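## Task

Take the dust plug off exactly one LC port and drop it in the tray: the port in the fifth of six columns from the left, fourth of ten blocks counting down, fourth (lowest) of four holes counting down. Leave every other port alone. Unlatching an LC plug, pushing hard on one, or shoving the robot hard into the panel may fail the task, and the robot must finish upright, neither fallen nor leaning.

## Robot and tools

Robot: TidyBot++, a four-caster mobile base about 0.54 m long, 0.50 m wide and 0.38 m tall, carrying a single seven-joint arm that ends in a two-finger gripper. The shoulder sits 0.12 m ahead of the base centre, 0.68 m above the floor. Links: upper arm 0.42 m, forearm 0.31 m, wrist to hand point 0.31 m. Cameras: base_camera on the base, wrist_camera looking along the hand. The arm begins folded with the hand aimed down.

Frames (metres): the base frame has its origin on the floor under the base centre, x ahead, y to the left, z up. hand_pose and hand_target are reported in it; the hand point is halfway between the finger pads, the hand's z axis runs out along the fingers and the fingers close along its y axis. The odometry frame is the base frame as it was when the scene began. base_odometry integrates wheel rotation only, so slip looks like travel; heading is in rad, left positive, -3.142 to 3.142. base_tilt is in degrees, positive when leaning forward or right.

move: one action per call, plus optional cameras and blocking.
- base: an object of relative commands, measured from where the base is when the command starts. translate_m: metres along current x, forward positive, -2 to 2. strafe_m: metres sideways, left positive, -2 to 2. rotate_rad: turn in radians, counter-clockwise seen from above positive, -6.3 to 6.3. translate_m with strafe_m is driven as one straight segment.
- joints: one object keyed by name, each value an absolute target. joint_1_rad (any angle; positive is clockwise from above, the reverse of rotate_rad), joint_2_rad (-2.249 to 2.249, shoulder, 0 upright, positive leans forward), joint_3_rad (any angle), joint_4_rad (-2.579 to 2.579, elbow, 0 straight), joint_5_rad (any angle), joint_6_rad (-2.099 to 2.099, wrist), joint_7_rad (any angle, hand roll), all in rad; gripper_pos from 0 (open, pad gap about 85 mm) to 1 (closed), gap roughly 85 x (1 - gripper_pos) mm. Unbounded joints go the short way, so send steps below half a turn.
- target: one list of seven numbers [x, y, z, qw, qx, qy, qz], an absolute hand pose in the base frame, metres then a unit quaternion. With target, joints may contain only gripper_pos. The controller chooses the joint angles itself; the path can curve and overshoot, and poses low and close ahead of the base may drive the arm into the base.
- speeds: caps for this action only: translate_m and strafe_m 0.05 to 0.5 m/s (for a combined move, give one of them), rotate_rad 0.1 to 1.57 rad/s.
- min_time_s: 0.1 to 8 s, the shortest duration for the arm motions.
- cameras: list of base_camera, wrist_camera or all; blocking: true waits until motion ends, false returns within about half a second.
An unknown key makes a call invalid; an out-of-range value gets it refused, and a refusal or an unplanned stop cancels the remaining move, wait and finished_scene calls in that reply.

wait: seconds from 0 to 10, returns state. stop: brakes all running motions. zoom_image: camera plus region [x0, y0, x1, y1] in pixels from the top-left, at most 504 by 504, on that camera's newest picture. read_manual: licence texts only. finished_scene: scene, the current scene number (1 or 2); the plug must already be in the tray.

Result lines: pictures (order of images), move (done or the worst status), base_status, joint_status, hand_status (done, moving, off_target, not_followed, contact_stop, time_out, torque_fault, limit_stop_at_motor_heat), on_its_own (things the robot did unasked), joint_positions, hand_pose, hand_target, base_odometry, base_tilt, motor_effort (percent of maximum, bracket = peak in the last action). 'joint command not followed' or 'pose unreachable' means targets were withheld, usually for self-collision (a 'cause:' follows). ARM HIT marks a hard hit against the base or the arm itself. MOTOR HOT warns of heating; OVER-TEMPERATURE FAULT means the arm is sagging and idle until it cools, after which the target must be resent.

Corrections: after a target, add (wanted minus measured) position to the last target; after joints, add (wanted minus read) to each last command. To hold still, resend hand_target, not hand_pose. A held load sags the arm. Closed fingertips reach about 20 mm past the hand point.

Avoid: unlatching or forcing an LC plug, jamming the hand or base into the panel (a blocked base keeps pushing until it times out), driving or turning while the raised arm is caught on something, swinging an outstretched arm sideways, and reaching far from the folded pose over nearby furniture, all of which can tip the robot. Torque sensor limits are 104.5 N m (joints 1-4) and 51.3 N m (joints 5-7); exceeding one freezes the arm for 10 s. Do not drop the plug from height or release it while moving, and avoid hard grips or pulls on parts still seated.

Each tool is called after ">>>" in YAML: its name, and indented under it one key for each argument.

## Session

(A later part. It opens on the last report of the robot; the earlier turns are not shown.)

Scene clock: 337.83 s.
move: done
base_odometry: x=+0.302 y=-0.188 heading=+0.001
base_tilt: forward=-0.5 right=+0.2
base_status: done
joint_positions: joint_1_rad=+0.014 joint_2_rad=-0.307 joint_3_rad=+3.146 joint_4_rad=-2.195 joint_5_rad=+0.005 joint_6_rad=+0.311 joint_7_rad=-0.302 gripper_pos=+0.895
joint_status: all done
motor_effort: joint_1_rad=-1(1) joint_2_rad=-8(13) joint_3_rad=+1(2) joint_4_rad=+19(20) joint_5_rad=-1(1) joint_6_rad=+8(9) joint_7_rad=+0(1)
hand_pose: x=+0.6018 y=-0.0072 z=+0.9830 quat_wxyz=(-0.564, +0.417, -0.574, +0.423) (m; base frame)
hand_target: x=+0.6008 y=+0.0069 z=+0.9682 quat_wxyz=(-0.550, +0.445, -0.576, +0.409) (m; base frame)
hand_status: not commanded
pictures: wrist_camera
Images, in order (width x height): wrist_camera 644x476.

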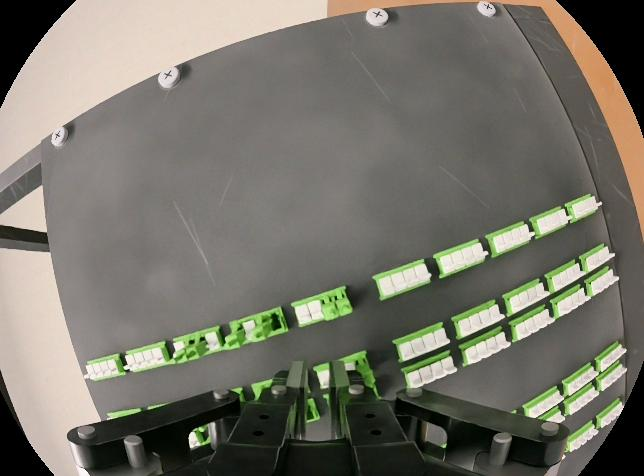

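>>> move:
  base: {"translate_m": -0.014}
  speeds: {"translate_m": 0.1}

>>> move:
  joints: {"joint_4_rad": -2.154}

>>> move:
  joints: {"joint_4_rad": -2.178}
  base: {"translate_m": 0.006}
  speeds: {"translate_m": 0.05}
  cameras: ["wrist_camera"]

>>> zoom_image:
  camera: "wrist_camera"
  region: [272, 330, 372, 430]

>>> zoom_image:
  camera: "wrist_camera"
  region: [252, 270, 392, 410]

Scene clock: 343.70 s.
move: done
base_odometry: x=+0.288 y=-0.188 heading=+0.000
base_tilt: forward=-0.5 right=+0.2
base_status: done
joint_positions: joint_1_rad=+0.014 joint_2_rad=-0.311 joint_3_rad=+3.146 joint_4_rad=-2.195 joint_5_rad=+0.005 joint_6_rad=+0.310 joint_7_rad=-0.302 gripper_pos=+0.895
joint_status: not commanded
motor_effort: joint_1_rad=-1(1) joint_2_rad=-9(12) joint_3_rad=+1(1) joint_4_rad=+19(19) joint_5_rad=+0(1) joint_6_rad=+8(9) joint_7_rad=+1(1)
hand_pose: x=+0.6005 y=-0.0071 z=+0.9849 quat_wxyz=(-0.565, +0.416, -0.573, +0.424) (m; base frame)
hand_target: x=+0.6008 y=+0.0069 z=+0.9682 quat_wxyz=(-0.550, +0.445, -0.576, +0.409) (m; base frame)
hand_status: not commanded
pictures: none

Scene clock: 344.37 s.
move: done
base_odometry: x=+0.288 y=-0.188 heading=+0.000
base_tilt: forward=-0.5 right=+0.2
base_status: not commanded
joint_positions: joint_1_rad=+0.014 joint_2_rad=-0.311 joint_3_rad=+3.146 joint_4_rad=-2.175 joint_5_rad=+0.005 joint_6_rad=+0.310 joint_7_rad=-0.302 gripper_pos=+0.895
joint_status: all done
motor_effort: joint_1_rad=-1(1) joint_2_rad=-8(9) joint_3_rad=+1(1) joint_4_rad=+18(20) joint_5_rad=-1(1) joint_6_rad=+8(9) joint_7_rad=+0(1)
hand_pose: x=+0.6023 y=-0.0072 z=+0.9973 quat_wxyz=(-0.570, +0.412, -0.567, +0.429) (m; base frame)
hand_target: x=+0.6045 y=+0.0069 z=+0.9903 quat_wxyz=(-0.560, +0.438, -0.566, +0.417) (m; base frame)
hand_status: not commanded
pictures: none

Scene clock: 344.97 s.
move: done
base_odometry: x=+0.294 y=-0.188 heading=+0.001
base_tilt: forward=-0.5 right=+0.2
base_status: done
joint_positions: joint_1_rad=+0.014 joint_2_rad=-0.311 joint_3_rad=+3.146 joint_4_rad=-2.175 joint_5_rad=+0.005 joint_6_rad=+0.310 joint_7_rad=-0.302 gripper_pos=+0.895
joint_status: all done
motor_effort: joint_1_rad=-1(1) joint_2_rad=-9(11) joint_3_rad=+1(2) joint_4_rad=+19(20) joint_5_rad=+0(1) joint_6_rad=+8(9) joint_7_rad=+1(1)
hand_pose: x=+0.6025 y=-0.0072 z=+0.9970 quat_wxyz=(-0.570, +0.412, -0.567, +0.428) (m; base frame)
hand_target: x=+0.6021 y=+0.0069 z=+0.9756 quat_wxyz=(-0.554, +0.443, -0.573, +0.412) (m; base frame)
hand_status: not commanded
pictures: wrist_camera
Images, in order (width x height): wrist_camera 644x476.

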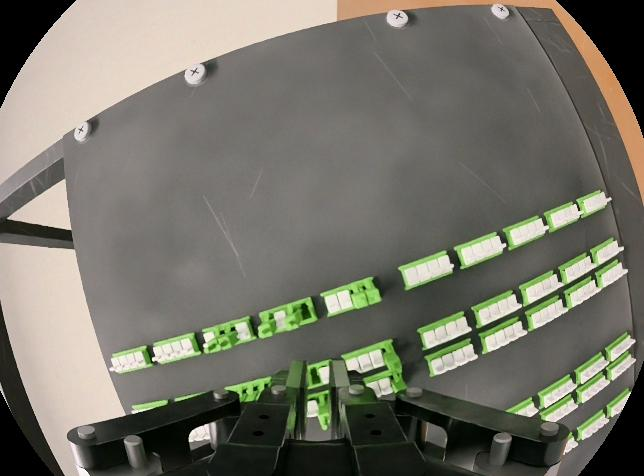

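Scaled by 5.040.

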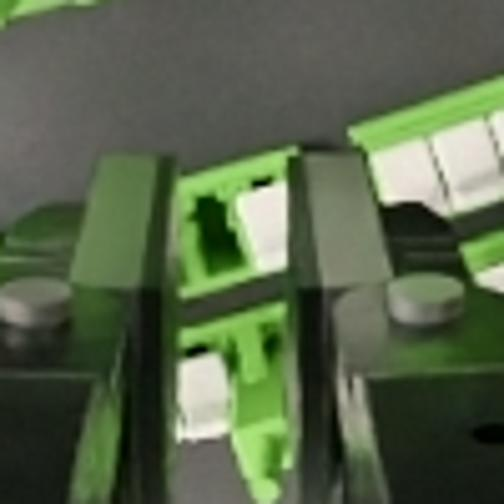

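Scaled by 3.600.

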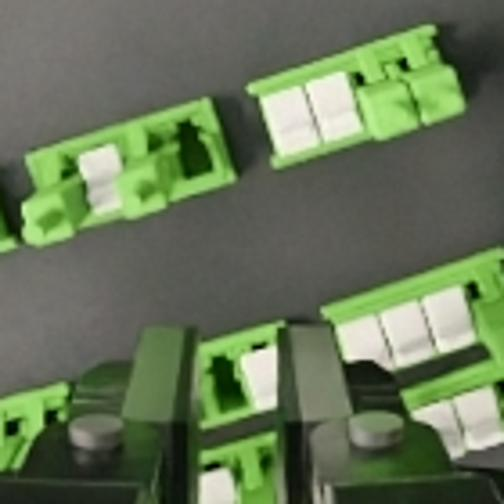

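>>> move:
  joints: {"joint_4_rad": -2.206}

Scene clock: 347.83 s.
move: done
base_odometry: x=+0.294 y=-0.188 heading=+0.001
base_tilt: forward=-0.5 right=+0.2
base_status: not commanded
joint_positions: joint_1_rad=+0.014 joint_2_rad=-0.311 joint_3_rad=+3.146 joint_4_rad=-2.183 joint_5_rad=+0.005 joint_6_rad=+0.310 joint_7_rad=-0.302 gripper_pos=+0.895
joint_status: all done
motor_effort: joint_1_rad=-1(1) joint_2_rad=-9(9) joint_3_rad=+1(2) joint_4_rad=+19(19) joint_5_rad=+0(1) joint_6_rad=+8(9) joint_7_rad=+1(1)
hand_pose: x=+0.6018 y=-0.0071 z=+0.9917 quat_wxyz=(-0.568, +0.414, -0.570, +0.427) (m; base frame)
hand_target: x=+0.5989 y=+0.0069 z=+0.9585 quat_wxyz=(-0.546, +0.448, -0.580, +0.406) (m; base frame)
hand_status: not commanded
pictures: none

>>> move:
  joints: {"joint_4_rad": -2.185}
  base: {"translate_m": 0.003}
  speeds: {"translate_m": 0.05}
  cameras: ["wrist_camera"]

>>> zoom_image:
  camera: "wrist_camera"
  region: [272, 330, 372, 430]

>>> zoom_image:
  camera: "wrist_camera"
  region: [252, 270, 392, 410]

Scene clock: 352.40 s.
move: done
base_odometry: x=+0.297 y=-0.188 heading=+0.001
base_tilt: forward=-0.5 right=+0.2
base_status: done
joint_positions: joint_1_rad=+0.014 joint_2_rad=-0.311 joint_3_rad=+3.146 joint_4_rad=-2.183 joint_5_rad=+0.005 joint_6_rad=+0.310 joint_7_rad=-0.302 gripper_pos=+0.895
joint_status: all done
motor_effort: joint_1_rad=-1(1) joint_2_rad=-9(12) joint_3_rad=+1(1) joint_4_rad=+19(19) joint_5_rad=+0(1) joint_6_rad=+9(9) joint_7_rad=+0(1)
hand_pose: x=+0.6018 y=-0.0071 z=+0.9916 quat_wxyz=(-0.568, +0.414, -0.570, +0.426) (m; base frame)
hand_target: x=+0.6013 y=+0.0069 z=+0.9713 quat_wxyz=(-0.552, +0.444, -0.575, +0.410) (m; base frame)
hand_status: not commanded
pictures: wrist_camera
Images, in order (width x height): wrist_camera 644x476.

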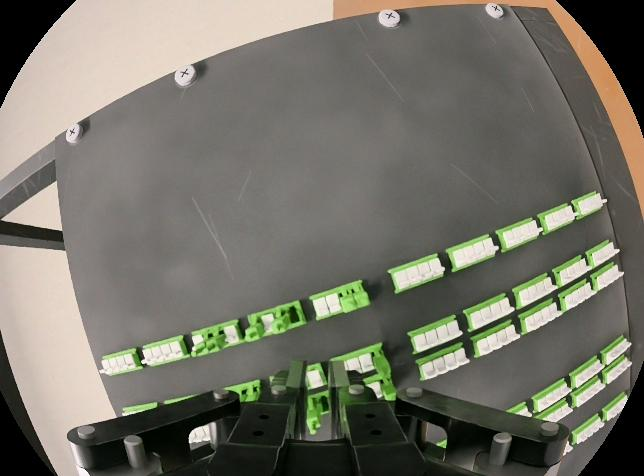

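Scaled by 5.040.

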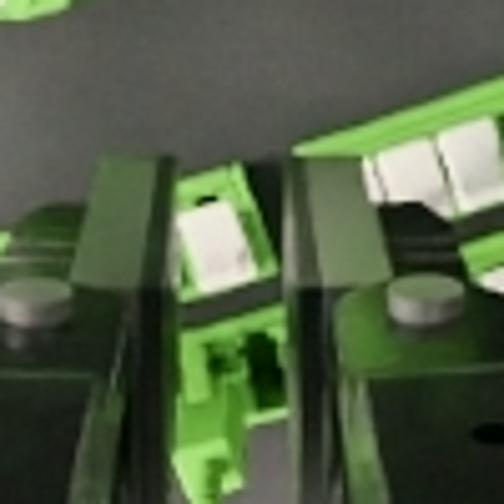

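Scaled by 3.600.

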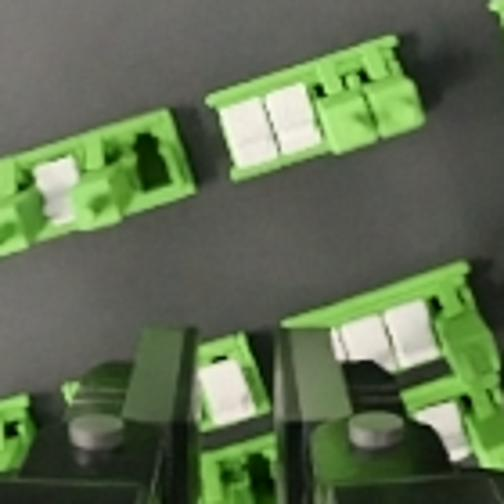

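>>> move:
  base: {"translate_m": 0.005, "strafe_m": -0.002}
  speeds: {"translate_m": 0.05}
  cameras: ["wrist_camera"]

>>> zoom_image:
  camera: "wrist_camera"
  region: [272, 330, 372, 430]

>>> zoom_image:
  camera: "wrist_camera"
  region: [252, 270, 392, 410]

Scene clock: 373.13 s.
move: done
base_odometry: x=+0.302 y=-0.190 heading=+0.001
base_tilt: forward=-0.5 right=+0.2
base_status: done
joint_positions: joint_1_rad=+0.014 joint_2_rad=-0.310 joint_3_rad=+3.146 joint_4_rad=-2.183 joint_5_rad=+0.005 joint_6_rad=+0.310 joint_7_rad=-0.302 gripper_pos=+0.895
joint_status: not commanded
motor_effort: joint_1_rad=-1(1) joint_2_rad=-9(12) joint_3_rad=+1(2) joint_4_rad=+19(20) joint_5_rad=+0(1) joint_6_rad=+8(9) joint_7_rad=+1(1)
hand_pose: x=+0.6020 y=-0.0071 z=+0.9912 quat_wxyz=(-0.567, +0.414, -0.570, +0.426) (m; base frame)
hand_target: x=+0.6013 y=+0.0069 z=+0.9713 quat_wxyz=(-0.552, +0.444, -0.575, +0.410) (m; base frame)
hand_status: not commanded
pictures: wrist_camera
Images, in order (width x height): wrist_camera 644x476.

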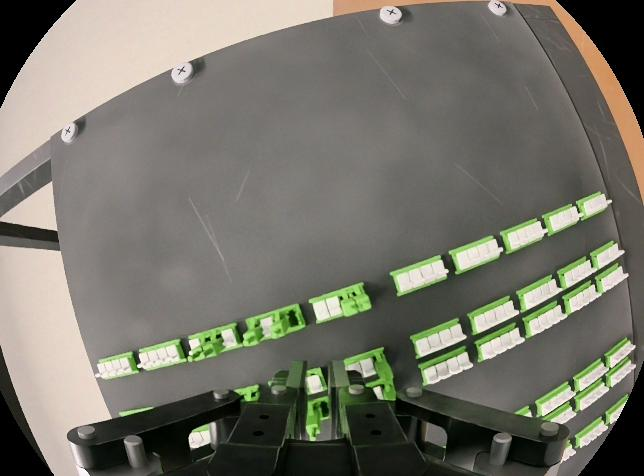

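Scaled by 5.040.

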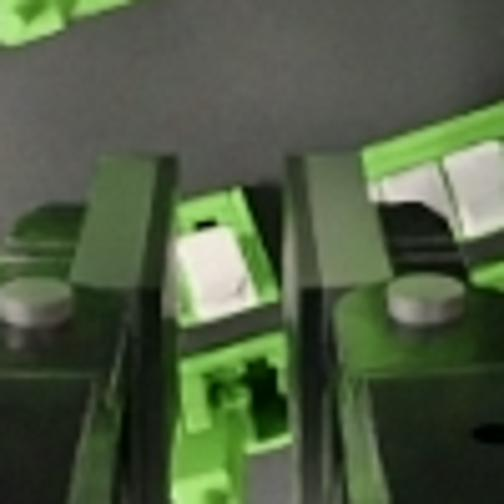

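Scaled by 3.600.

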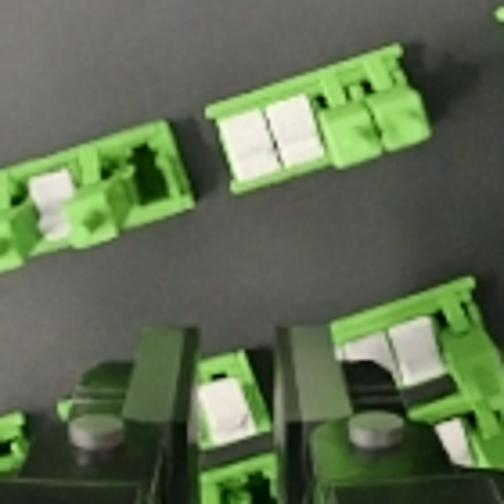

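>>> move:
  base: {"strafe_m": -0.0017}
  joints: {"joint_4_rad": -2.160}
  speeds: {"strafe_m": 0.05}

Scene clock: 379.73 s.
move: done
base_odometry: x=+0.302 y=-0.191 heading=+0.001
base_tilt: forward=-0.5 right=+0.2
base_status: done
joint_positions: joint_1_rad=+0.013 joint_2_rad=-0.310 joint_3_rad=+3.146 joint_4_rad=-2.176 joint_5_rad=+0.005 joint_6_rad=+0.310 joint_7_rad=-0.302 gripper_pos=+0.895
joint_status: all done
motor_effort: joint_1_rad=-1(3) joint_2_rad=-8(11) joint_3_rad=+1(3) joint_4_rad=+19(20) joint_5_rad=+0(1) joint_6_rad=+8(9) joint_7_rad=+0(1)
hand_pose: x=+0.6026 y=-0.0070 z=+0.9953 quat_wxyz=(-0.569, +0.413, -0.568, +0.428) (m; base frame)
hand_target: x=+0.6039 y=+0.0069 z=+0.9866 quat_wxyz=(-0.559, +0.439, -0.568, +0.416) (m; base frame)
hand_status: not commanded
pictures: none

>>> move:
  joints: {"joint_4_rad": -2.203}

Scene clock: 382.13 s.
move: done
base_odometry: x=+0.302 y=-0.191 heading=+0.001
base_tilt: forward=-0.5 right=+0.2
base_status: not commanded
joint_positions: joint_1_rad=+0.013 joint_2_rad=-0.310 joint_3_rad=+3.146 joint_4_rad=-2.184 joint_5_rad=+0.005 joint_6_rad=+0.310 joint_7_rad=-0.302 gripper_pos=+0.895
joint_status: all done
motor_effort: joint_1_rad=-1(1) joint_2_rad=-9(9) joint_3_rad=+1(1) joint_4_rad=+19(20) joint_5_rad=-1(1) joint_6_rad=+8(9) joint_7_rad=+1(1)
hand_pose: x=+0.6019 y=-0.0069 z=+0.9905 quat_wxyz=(-0.567, +0.414, -0.570, +0.426) (m; base frame)
hand_target: x=+0.5992 y=+0.0069 z=+0.9603 quat_wxyz=(-0.546, +0.448, -0.580, +0.406) (m; base frame)
hand_status: not commanded
pictures: none

>>> move:
  joints: {"joint_4_rad": -2.165}

Scene clock: 384.53 s.
move: done
base_odometry: x=+0.302 y=-0.191 heading=+0.001
base_tilt: forward=-0.5 right=+0.2
base_status: not commanded
joint_positions: joint_1_rad=+0.013 joint_2_rad=-0.310 joint_3_rad=+3.146 joint_4_rad=-2.178 joint_5_rad=+0.005 joint_6_rad=+0.309 joint_7_rad=-0.302 gripper_pos=+0.895
joint_status: all done
motor_effort: joint_1_rad=-1(1) joint_2_rad=-9(10) joint_3_rad=+1(2) joint_4_rad=+19(20) joint_5_rad=-1(1) joint_6_rad=+8(9) joint_7_rad=+0(1)
hand_pose: x=+0.6025 y=-0.0069 z=+0.9946 quat_wxyz=(-0.569, +0.413, -0.568, +0.427) (m; base frame)
hand_target: x=+0.6034 y=+0.0069 z=+0.9835 quat_wxyz=(-0.557, +0.440, -0.569, +0.415) (m; base frame)
hand_status: not commanded
pictures: none

>>> move:
  joints: {"joint_4_rad": -2.199}

Scene clock: 386.37 s.
move: done
base_odometry: x=+0.302 y=-0.191 heading=+0.001
base_tilt: forward=-0.5 right=+0.2
base_status: not commanded
joint_positions: joint_1_rad=+0.013 joint_2_rad=-0.310 joint_3_rad=+3.146 joint_4_rad=-2.182 joint_5_rad=+0.005 joint_6_rad=+0.309 joint_7_rad=-0.302 gripper_pos=+0.895
joint_status: all done
motor_effort: joint_1_rad=-1(1) joint_2_rad=-9(9) joint_3_rad=+1(1) joint_4_rad=+19(20) joint_5_rad=+0(1) joint_6_rad=+8(9) joint_7_rad=+1(1)
hand_pose: x=+0.6021 y=-0.0069 z=+0.9918 quat_wxyz=(-0.568, +0.414, -0.570, +0.426) (m; base frame)
hand_target: x=+0.5997 y=+0.0069 z=+0.9627 quat_wxyz=(-0.548, +0.447, -0.579, +0.407) (m; base frame)
hand_status: not commanded
pictures: none

Good: z=0.9918. Park and check.

>>> move:
  joints: {"joint_4_rad": -2.183}
  base: {"translate_m": 0.003}
  speeds: {"translate_m": 0.05}
  cameras: ["wrist_camera"]

>>> zoom_image:
  camera: "wrist_camera"
  region: [272, 330, 372, 430]

>>> zoom_image:
  camera: "wrist_camera"
  region: [252, 270, 392, 410]

Scene clock: 389.43 s.
move: done
base_odometry: x=+0.305 y=-0.191 heading=+0.001
base_tilt: forward=-0.5 right=+0.2
base_status: done
joint_positions: joint_1_rad=+0.013 joint_2_rad=-0.310 joint_3_rad=+3.146 joint_4_rad=-2.182 joint_5_rad=+0.005 joint_6_rad=+0.309 joint_7_rad=-0.302 gripper_pos=+0.895
joint_status: all done
motor_effort: joint_1_rad=-1(2) joint_2_rad=-9(11) joint_3_rad=+1(2) joint_4_rad=+19(20) joint_5_rad=+0(1) joint_6_rad=+9(9) joint_7_rad=+0(1)
hand_pose: x=+0.6020 y=-0.0069 z=+0.9919 quat_wxyz=(-0.568, +0.414, -0.570, +0.426) (m; base frame)
hand_target: x=+0.6016 y=+0.0069 z=+0.9725 quat_wxyz=(-0.552, +0.444, -0.574, +0.411) (m; base frame)
hand_status: not commanded
pictures: wrist_camera
Images, in order (width x height): wrist_camera 644x476.

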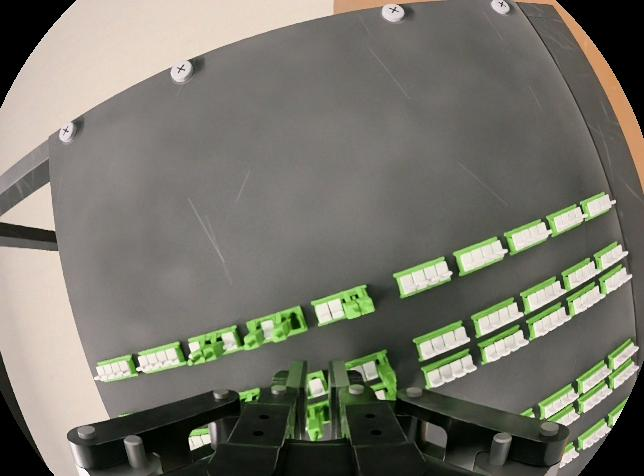

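Scaled by 5.040.

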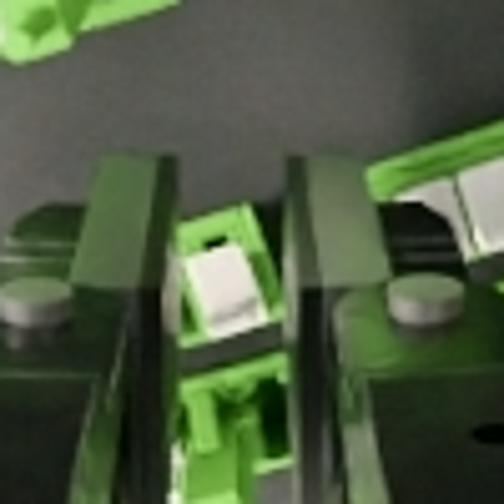

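Scaled by 3.600.

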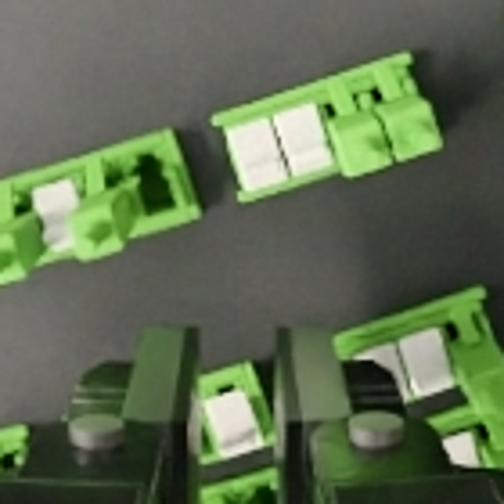

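>>> move:
  base: {"translate_m": 0.004}
  speeds: {"translate_m": 0.05}
  cameras: ["wrist_camera"]

>>> zoom_image:
  camera: "wrist_camera"
  region: [287, 350, 357, 420]

>>> zoom_image:
  camera: "wrist_camera"
  region: [252, 270, 392, 410]

Scene clock: 405.17 s.
move: done
base_odometry: x=+0.309 y=-0.191 heading=+0.001
base_tilt: forward=-0.5 right=+0.2
base_status: done
joint_positions: joint_1_rad=+0.013 joint_2_rad=-0.311 joint_3_rad=+3.146 joint_4_rad=-2.182 joint_5_rad=+0.005 joint_6_rad=+0.309 joint_7_rad=-0.302 gripper_pos=+0.895
joint_status: not commanded
motor_effort: joint_1_rad=-1(2) joint_2_rad=-9(10) joint_3_rad=+1(1) joint_4_rad=+18(19) joint_5_rad=-1(1) joint_6_rad=+8(8) joint_7_rad=+1(1)
hand_pose: x=+0.6019 y=-0.0069 z=+0.9921 quat_wxyz=(-0.568, +0.414, -0.569, +0.426) (m; base frame)
hand_target: x=+0.6016 y=+0.0069 z=+0.9725 quat_wxyz=(-0.552, +0.444, -0.574, +0.411) (m; base frame)
hand_status: not commanded
pictures: wrist_camera
Images, in order (width x height): wrist_camera 644x476.

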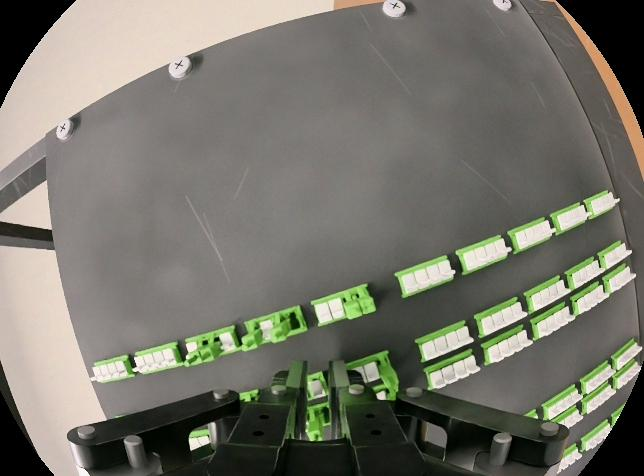

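Scaled by 7.200.

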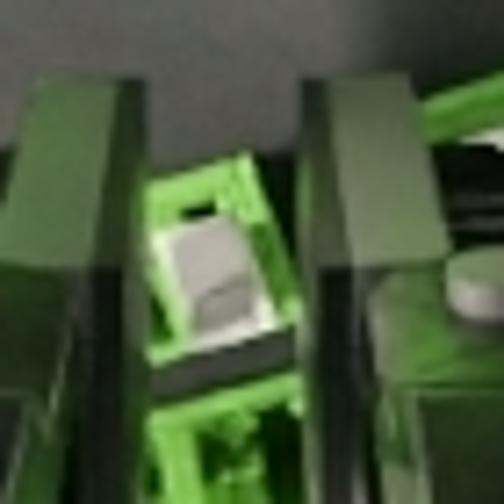

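Scaled by 3.600.

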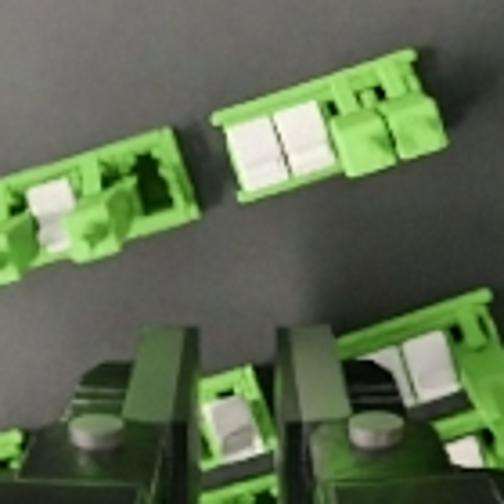

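>>> move:
  base: {"translate_m": 0.003}
  speeds: {"translate_m": 0.05}
  cameras: ["wrist_camera"]

>>> zoom_image:
  camera: "wrist_camera"
  region: [287, 350, 357, 420]

>>> zoom_image:
  camera: "wrist_camera"
  region: [252, 270, 392, 410]

Scene clock: 409.17 s.
move: done
base_odometry: x=+0.312 y=-0.191 heading=+0.001
base_tilt: forward=-0.5 right=+0.2
base_status: done
joint_positions: joint_1_rad=+0.013 joint_2_rad=-0.311 joint_3_rad=+3.146 joint_4_rad=-2.182 joint_5_rad=+0.005 joint_6_rad=+0.309 joint_7_rad=-0.302 gripper_pos=+0.895
joint_status: not commanded
motor_effort: joint_1_rad=-1(2) joint_2_rad=-9(9) joint_3_rad=+1(2) joint_4_rad=+18(19) joint_5_rad=+0(0) joint_6_rad=+8(8) joint_7_rad=+1(1)
hand_pose: x=+0.6019 y=-0.0068 z=+0.9922 quat_wxyz=(-0.568, +0.414, -0.569, +0.426) (m; base frame)
hand_target: x=+0.6016 y=+0.0069 z=+0.9725 quat_wxyz=(-0.552, +0.444, -0.574, +0.411) (m; base frame)
hand_status: not commanded
pictures: wrist_camera
Images, in order (width x height): wrist_camera 644x476.

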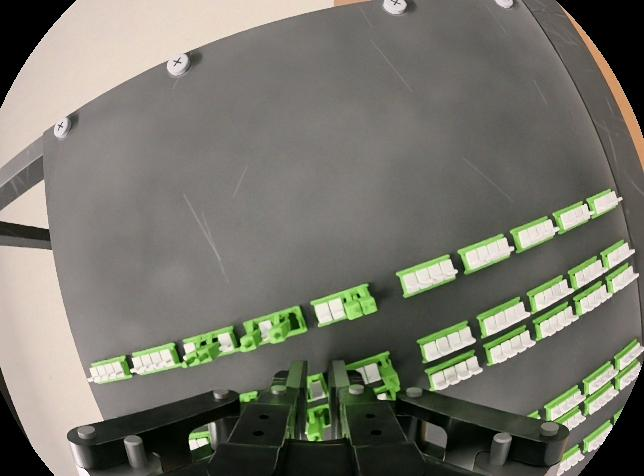

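Scaled by 7.200.

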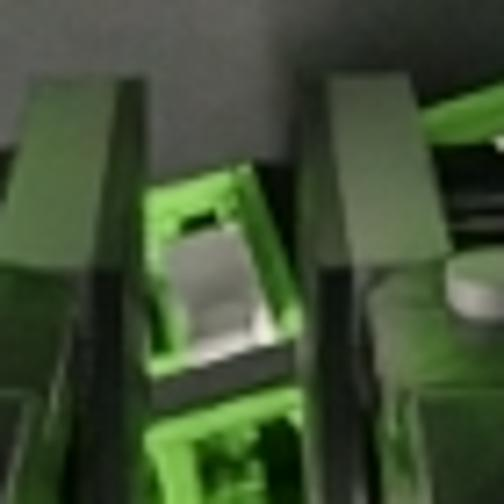

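Scaled by 3.600.

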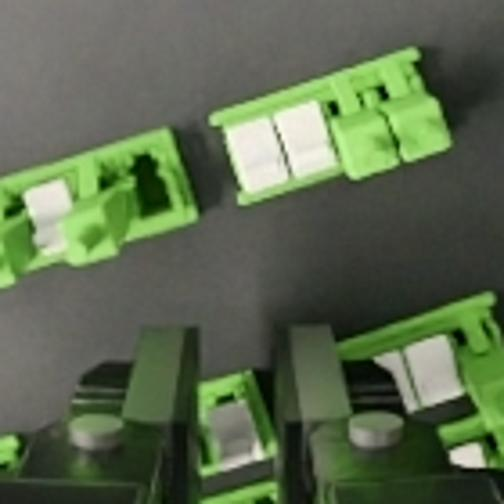

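>>> move:
  base: {"translate_m": 0.003}
  speeds: {"translate_m": 0.05}
  cameras: ["wrist_camera"]

>>> zoom_image:
  camera: "wrist_camera"
  region: [287, 350, 357, 420]

>>> zoom_image:
  camera: "wrist_camera"
  region: [252, 270, 392, 410]

Scene clock: 418.33 s.
move: done
base_odometry: x=+0.315 y=-0.191 heading=+0.001
base_tilt: forward=-0.5 right=+0.2
base_status: done
joint_positions: joint_1_rad=+0.013 joint_2_rad=-0.318 joint_3_rad=+3.146 joint_4_rad=-2.183 joint_5_rad=+0.005 joint_6_rad=+0.304 joint_7_rad=-0.302 gripper_pos=+0.895
joint_status: not commanded
motor_effort: joint_1_rad=-1(2) joint_2_rad=-8(9) joint_3_rad=+1(2) joint_4_rad=+19(24) joint_5_rad=+0(1) joint_6_rad=+9(10) joint_7_rad=+0(1)
hand_pose: x=+0.5997 y=-0.0067 z=+0.9935 quat_wxyz=(-0.568, +0.414, -0.569, +0.427) (m; base frame)
hand_target: x=+0.6016 y=+0.0069 z=+0.9725 quat_wxyz=(-0.552, +0.444, -0.574, +0.411) (m; base frame)
hand_status: not commanded
pictures: wrist_camera
Images, in order (width x height): wrist_camera 644x476.

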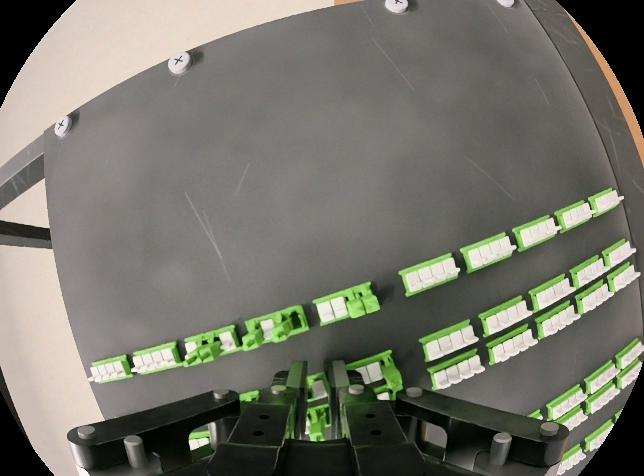

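Scaled by 7.200.

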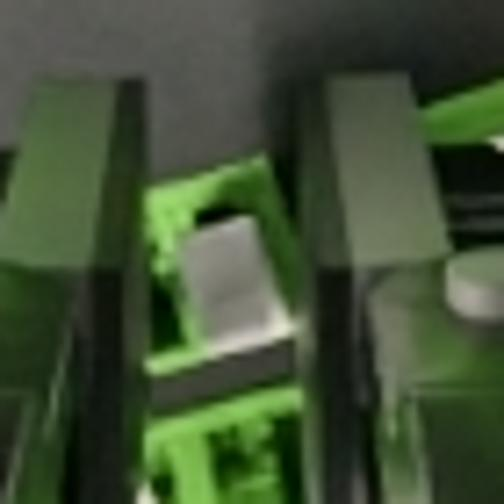

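Scaled by 3.600.

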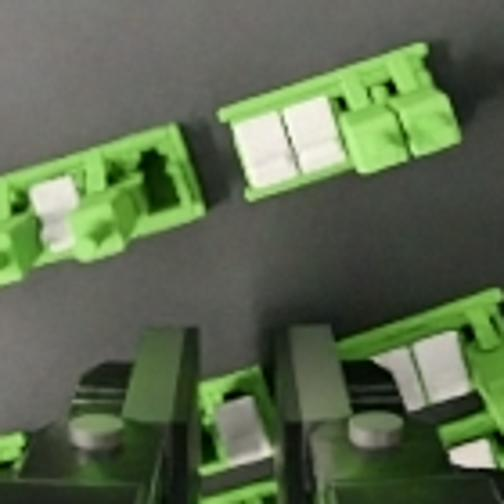

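>>> move:
  base: {"translate_m": -0.006}
  speeds: {"translate_m": 0.05}

>>> move:
  joints: {"gripper_pos": 0.914}
  cameras: ["wrist_camera"]

>>> zoom_image:
  camera: "wrist_camera"
  region: [287, 350, 357, 420]

>>> zoom_image:
  camera: "wrist_camera"
  region: [252, 270, 392, 410]

Scene clock: 428.40 s.
move: done
base_odometry: x=+0.309 y=-0.191 heading=+0.001
base_tilt: forward=-0.5 right=+0.2
base_status: done
joint_positions: joint_1_rad=+0.013 joint_2_rad=-0.316 joint_3_rad=+3.146 joint_4_rad=-2.183 joint_5_rad=+0.005 joint_6_rad=+0.304 joint_7_rad=-0.302 gripper_pos=+0.895
joint_status: not commanded
motor_effort: joint_1_rad=-1(1) joint_2_rad=-9(10) joint_3_rad=+1(2) joint_4_rad=+18(19) joint_5_rad=-1(1) joint_6_rad=+8(9) joint_7_rad=+0(1)
hand_pose: x=+0.6004 y=-0.0067 z=+0.9924 quat_wxyz=(-0.568, +0.414, -0.570, +0.426) (m; base frame)
hand_target: x=+0.6016 y=+0.0069 z=+0.9725 quat_wxyz=(-0.552, +0.444, -0.574, +0.411) (m; base frame)
hand_status: not commanded
pictures: none

Scene clock: 428.80 s.
move: done
base_odometry: x=+0.309 y=-0.191 heading=+0.001
base_tilt: forward=-0.5 right=+0.2
base_status: not commanded
joint_positions: joint_1_rad=+0.013 joint_2_rad=-0.316 joint_3_rad=+3.146 joint_4_rad=-2.183 joint_5_rad=+0.005 joint_6_rad=+0.304 joint_7_rad=-0.302 gripper_pos=+0.914
joint_status: all done
motor_effort: joint_1_rad=-1(1) joint_2_rad=-9(9) joint_3_rad=+1(1) joint_4_rad=+19(19) joint_5_rad=+0(1) joint_6_rad=+8(9) joint_7_rad=+1(1)
hand_pose: x=+0.6004 y=-0.0067 z=+0.9924 quat_wxyz=(-0.568, +0.414, -0.570, +0.426) (m; base frame)
hand_target: x=+0.6016 y=+0.0069 z=+0.9725 quat_wxyz=(-0.552, +0.444, -0.574, +0.411) (m; base frame)
hand_status: not commanded
pictures: wrist_camera
Images, in order (width x height): wrist_camera 644x476.

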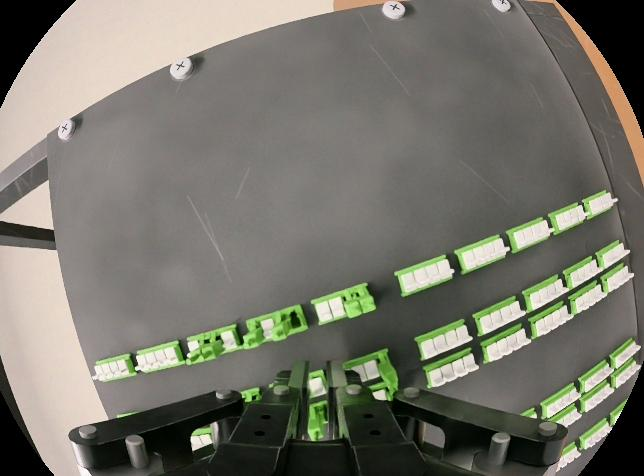

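Scaled by 7.200.

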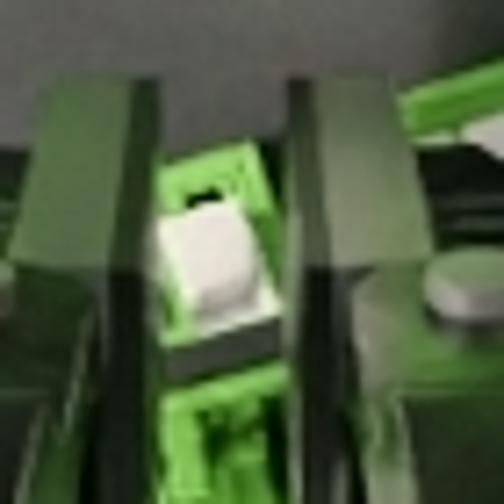

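Scaled by 3.600.

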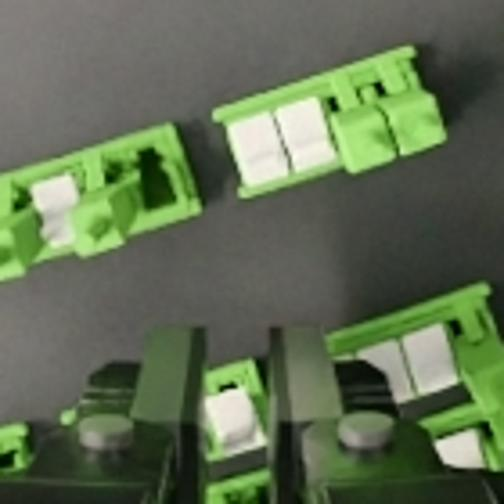

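>>> move:
  base: {"translate_m": 0.0045}
  speeds: {"translate_m": 0.05}

>>> move:
  base: {"translate_m": 0.002}
  speeds: {"translate_m": 0.05}
  cameras: ["wrist_camera"]

>>> zoom_image:
  camera: "wrist_camera"
  region: [287, 350, 357, 420]

Scene clock: 433.80 s.
move: done
base_odometry: x=+0.313 y=-0.191 heading=+0.001
base_tilt: forward=-0.5 right=+0.2
base_status: done
joint_positions: joint_1_rad=+0.013 joint_2_rad=-0.314 joint_3_rad=+3.146 joint_4_rad=-2.183 joint_5_rad=+0.005 joint_6_rad=+0.304 joint_7_rad=-0.302 gripper_pos=+0.914
joint_status: not commanded
motor_effort: joint_1_rad=-1(2) joint_2_rad=-9(12) joint_3_rad=+1(2) joint_4_rad=+19(20) joint_5_rad=+0(1) joint_6_rad=+8(9) joint_7_rad=+0(1)
hand_pose: x=+0.6008 y=-0.0067 z=+0.9919 quat_wxyz=(-0.567, +0.414, -0.570, +0.426) (m; base frame)
hand_target: x=+0.6016 y=+0.0069 z=+0.9725 quat_wxyz=(-0.552, +0.444, -0.574, +0.411) (m; base frame)
hand_status: not commanded
pictures: none

Scene clock: 434.27 s.
move: done
base_odometry: x=+0.315 y=-0.191 heading=+0.001
base_tilt: forward=-0.5 right=+0.2
base_status: done
joint_positions: joint_1_rad=+0.013 joint_2_rad=-0.318 joint_3_rad=+3.146 joint_4_rad=-2.183 joint_5_rad=+0.005 joint_6_rad=+0.303 joint_7_rad=-0.302 gripper_pos=+0.914
joint_status: not commanded
motor_effort: joint_1_rad=-1(2) joint_2_rad=-6(9) joint_3_rad=+1(2) joint_4_rad=+19(22) joint_5_rad=+0(1) joint_6_rad=+8(10) joint_7_rad=+0(1)
hand_pose: x=+0.5997 y=-0.0065 z=+0.9930 quat_wxyz=(-0.568, +0.414, -0.569, +0.426) (m; base frame)
hand_target: x=+0.6016 y=+0.0069 z=+0.9725 quat_wxyz=(-0.552, +0.444, -0.574, +0.411) (m; base frame)
hand_status: not commanded
pictures: wrist_camera
Images, in order (width x height): wrist_camera 644x476.

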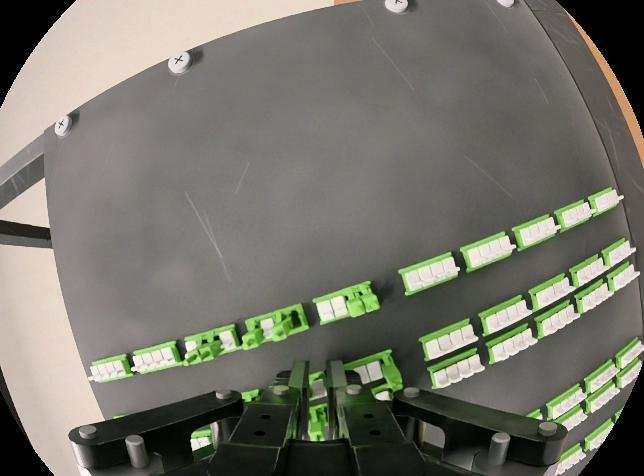

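Scaled by 7.200.

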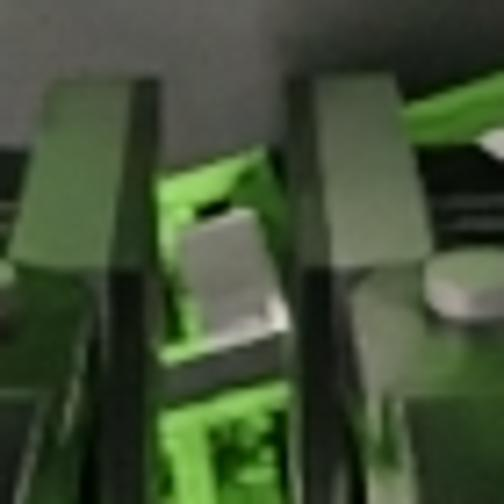

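>>> move:
  base: {"translate_m": -0.002}
  speeds: {"translate_m": 0.05}

>>> move:
  joints: {"gripper_pos": 0.94}
  cameras: ["wrist_camera"]

>>> zoom_image:
  camera: "wrist_camera"
  region: [287, 350, 357, 420]

Scene clock: 445.10 s.
move: done
base_odometry: x=+0.313 y=-0.191 heading=+0.001
base_tilt: forward=-0.5 right=+0.2
base_status: done
joint_positions: joint_1_rad=+0.013 joint_2_rad=-0.318 joint_3_rad=+3.146 joint_4_rad=-2.183 joint_5_rad=+0.005 joint_6_rad=+0.303 joint_7_rad=-0.302 gripper_pos=+0.914
joint_status: not commanded
motor_effort: joint_1_rad=-1(2) joint_2_rad=-9(10) joint_3_rad=+1(2) joint_4_rad=+19(19) joint_5_rad=+0(1) joint_6_rad=+8(9) joint_7_rad=+1(1)
hand_pose: x=+0.5998 y=-0.0065 z=+0.9929 quat_wxyz=(-0.568, +0.414, -0.569, +0.426) (m; base frame)
hand_target: x=+0.6016 y=+0.0069 z=+0.9725 quat_wxyz=(-0.552, +0.444, -0.574, +0.411) (m; base frame)
hand_status: not commanded
pictures: none

Scene clock: 445.50 s.
move: done
base_odometry: x=+0.313 y=-0.191 heading=+0.001
base_tilt: forward=-0.5 right=+0.2
base_status: not commanded
joint_positions: joint_1_rad=+0.013 joint_2_rad=-0.318 joint_3_rad=+3.146 joint_4_rad=-2.183 joint_5_rad=+0.005 joint_6_rad=+0.303 joint_7_rad=-0.302 gripper_pos=+0.940
joint_status: all done
motor_effort: joint_1_rad=-1(2) joint_2_rad=-9(9) joint_3_rad=+1(1) joint_4_rad=+19(19) joint_5_rad=-1(1) joint_6_rad=+9(9) joint_7_rad=+1(1)
hand_pose: x=+0.5998 y=-0.0065 z=+0.9929 quat_wxyz=(-0.568, +0.414, -0.569, +0.426) (m; base frame)
hand_target: x=+0.6016 y=+0.0069 z=+0.9725 quat_wxyz=(-0.552, +0.444, -0.574, +0.411) (m; base frame)
hand_status: not commanded
pictures: wrist_camera
Images, in order (width x height): wrist_camera 644x476.

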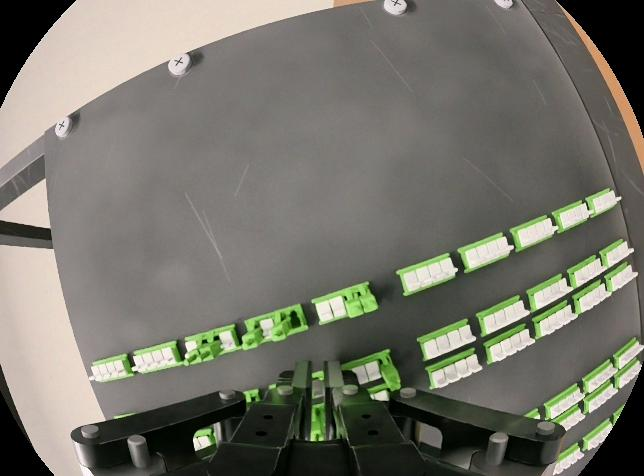

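Scaled by 7.200.

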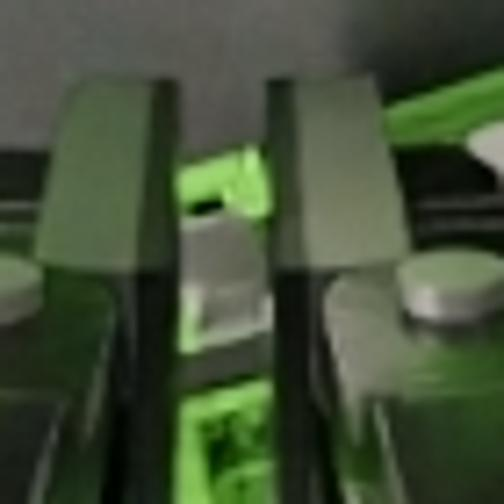

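>>> move:
  joints: {"gripper_pos": 0.965}
  cameras: ["wrist_camera"]

>>> zoom_image:
  camera: "wrist_camera"
  region: [287, 350, 357, 420]

Scene clock: 448.93 s.
move: done
base_odometry: x=+0.313 y=-0.191 heading=+0.001
base_tilt: forward=-0.5 right=+0.2
base_status: not commanded
joint_positions: joint_1_rad=+0.013 joint_2_rad=-0.317 joint_3_rad=+3.146 joint_4_rad=-2.183 joint_5_rad=+0.005 joint_6_rad=+0.302 joint_7_rad=-0.302 gripper_pos=+0.963
joint_status: all done
motor_effort: joint_1_rad=-1(1) joint_2_rad=-9(10) joint_3_rad=+1(2) joint_4_rad=+20(20) joint_5_rad=+0(1) joint_6_rad=+9(10) joint_7_rad=+1(1)
hand_pose: x=+0.5998 y=-0.0065 z=+0.9928 quat_wxyz=(-0.568, +0.414, -0.570, +0.426) (m; base frame)
hand_target: x=+0.6016 y=+0.0069 z=+0.9725 quat_wxyz=(-0.552, +0.444, -0.574, +0.411) (m; base frame)
hand_status: not commanded
pictures: wrist_camera
Images, in order (width x height): wrist_camera 644x476.

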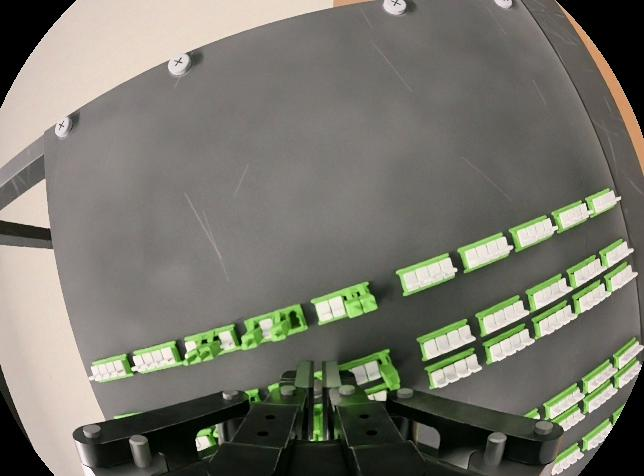

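Scaled by 7.200.

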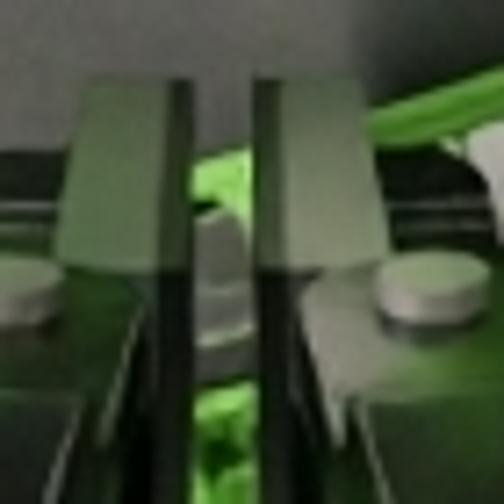

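>>> move:
  joints: {"gripper_pos": 0.975}
  cameras: ["wrist_camera"]

>>> zoom_image:
  camera: "wrist_camera"
  region: [287, 350, 357, 420]

Scene clock: 452.60 s.
move: done
base_odometry: x=+0.313 y=-0.191 heading=+0.001
base_tilt: forward=-0.5 right=+0.2
base_status: not commanded
joint_positions: joint_1_rad=+0.013 joint_2_rad=-0.317 joint_3_rad=+3.146 joint_4_rad=-2.183 joint_5_rad=+0.005 joint_6_rad=+0.302 joint_7_rad=-0.302 gripper_pos=+0.972
joint_status: all done
motor_effort: joint_1_rad=-1(1) joint_2_rad=-10(10) joint_3_rad=+1(2) joint_4_rad=+20(20) joint_5_rad=-1(1) joint_6_rad=+9(9) joint_7_rad=+0(1)
hand_pose: x=+0.5998 y=-0.0065 z=+0.9928 quat_wxyz=(-0.568, +0.414, -0.570, +0.426) (m; base frame)
hand_target: x=+0.6016 y=+0.0069 z=+0.9725 quat_wxyz=(-0.552, +0.444, -0.574, +0.411) (m; base frame)
hand_status: not commanded
pictures: wrist_camera
Images, in order (width x height): wrist_camera 644x476.

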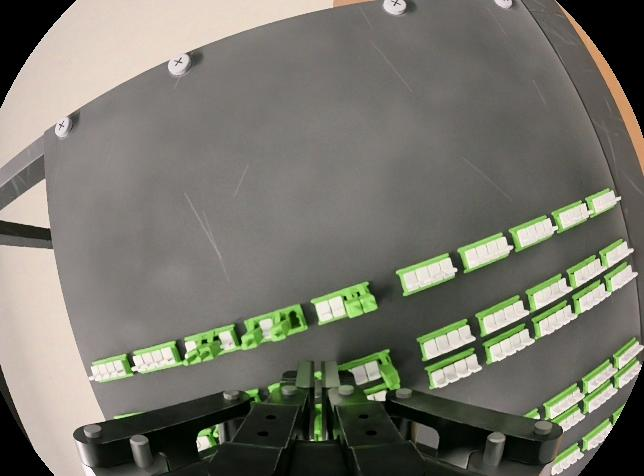

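Scaled by 7.200.

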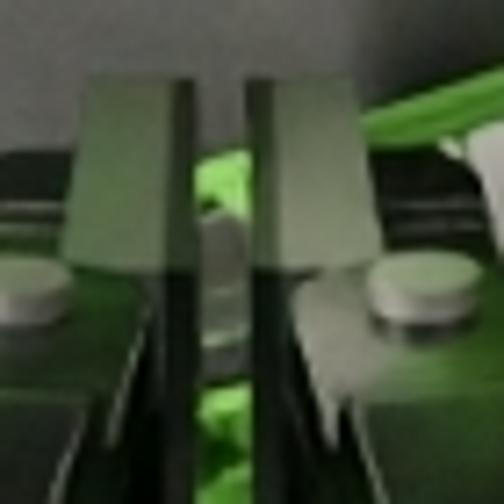

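>>> move:
  joints: {"gripper_pos": 0.995}

>>> move:
  base: {"translate_m": -0.006}
  speeds: {"translate_m": 0.05}
  cameras: ["wrist_camera"]

>>> zoom_image:
  camera: "wrist_camera"
  region: [287, 350, 357, 420]

Scene clock: 456.47 s.
move: done
base_odometry: x=+0.313 y=-0.191 heading=+0.001
base_tilt: forward=-0.5 right=+0.2
base_status: not commanded
joint_positions: joint_1_rad=+0.013 joint_2_rad=-0.317 joint_3_rad=+3.146 joint_4_rad=-2.183 joint_5_rad=+0.005 joint_6_rad=+0.302 joint_7_rad=-0.302 gripper_pos=+0.989
joint_status: all done
motor_effort: joint_1_rad=-1(1) joint_2_rad=-8(9) joint_3_rad=+2(2) joint_4_rad=+19(20) joint_5_rad=+0(1) joint_6_rad=+9(9) joint_7_rad=+0(1)
hand_pose: x=+0.5998 y=-0.0065 z=+0.9928 quat_wxyz=(-0.568, +0.414, -0.570, +0.426) (m; base frame)
hand_target: x=+0.6016 y=+0.0069 z=+0.9725 quat_wxyz=(-0.552, +0.444, -0.574, +0.411) (m; base frame)
hand_status: not commanded
pictures: none

Scene clock: 457.07 s.
move: done
base_odometry: x=+0.307 y=-0.191 heading=+0.001
base_tilt: forward=-0.5 right=+0.2
base_status: done
joint_positions: joint_1_rad=+0.012 joint_2_rad=-0.316 joint_3_rad=+3.146 joint_4_rad=-2.183 joint_5_rad=+0.005 joint_6_rad=+0.302 joint_7_rad=-0.302 gripper_pos=+0.992
joint_status: not commanded
motor_effort: joint_1_rad=-1(1) joint_2_rad=-9(11) joint_3_rad=+2(2) joint_4_rad=+19(19) joint_5_rad=+0(1) joint_6_rad=+8(9) joint_7_rad=+0(1)
hand_pose: x=+0.6001 y=-0.0065 z=+0.9923 quat_wxyz=(-0.568, +0.414, -0.570, +0.426) (m; base frame)
hand_target: x=+0.6016 y=+0.0069 z=+0.9725 quat_wxyz=(-0.552, +0.444, -0.574, +0.411) (m; base frame)
hand_status: not commanded
pictures: wrist_camera
Images, in order (width x height): wrist_camera 644x476.

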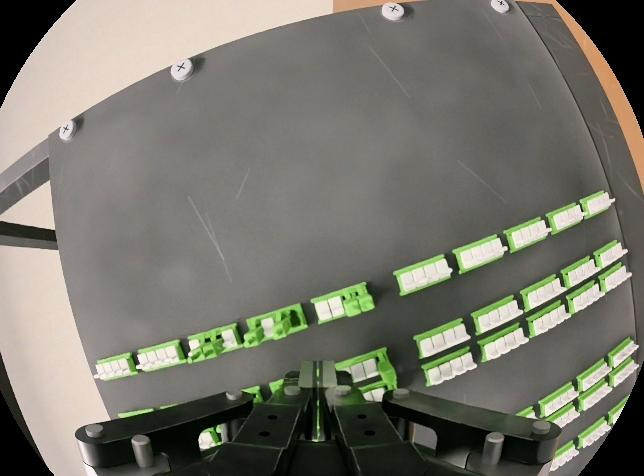

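Scaled by 7.200.

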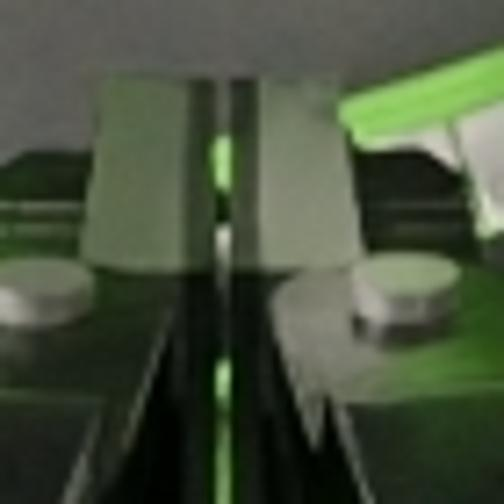

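>>> zoom_image:
  camera: "wrist_camera"
  region: [405, 320, 465, 380]

>>> zoom_image:
  camera: "wrist_camera"
  region: [340, 340, 400, 400]

Scaled by 8.400.

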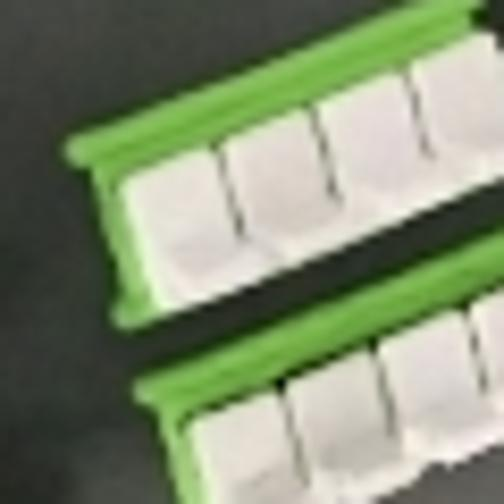

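Scaled by 8.400.

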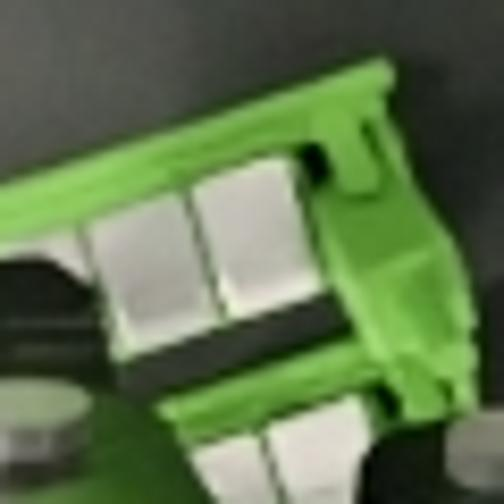

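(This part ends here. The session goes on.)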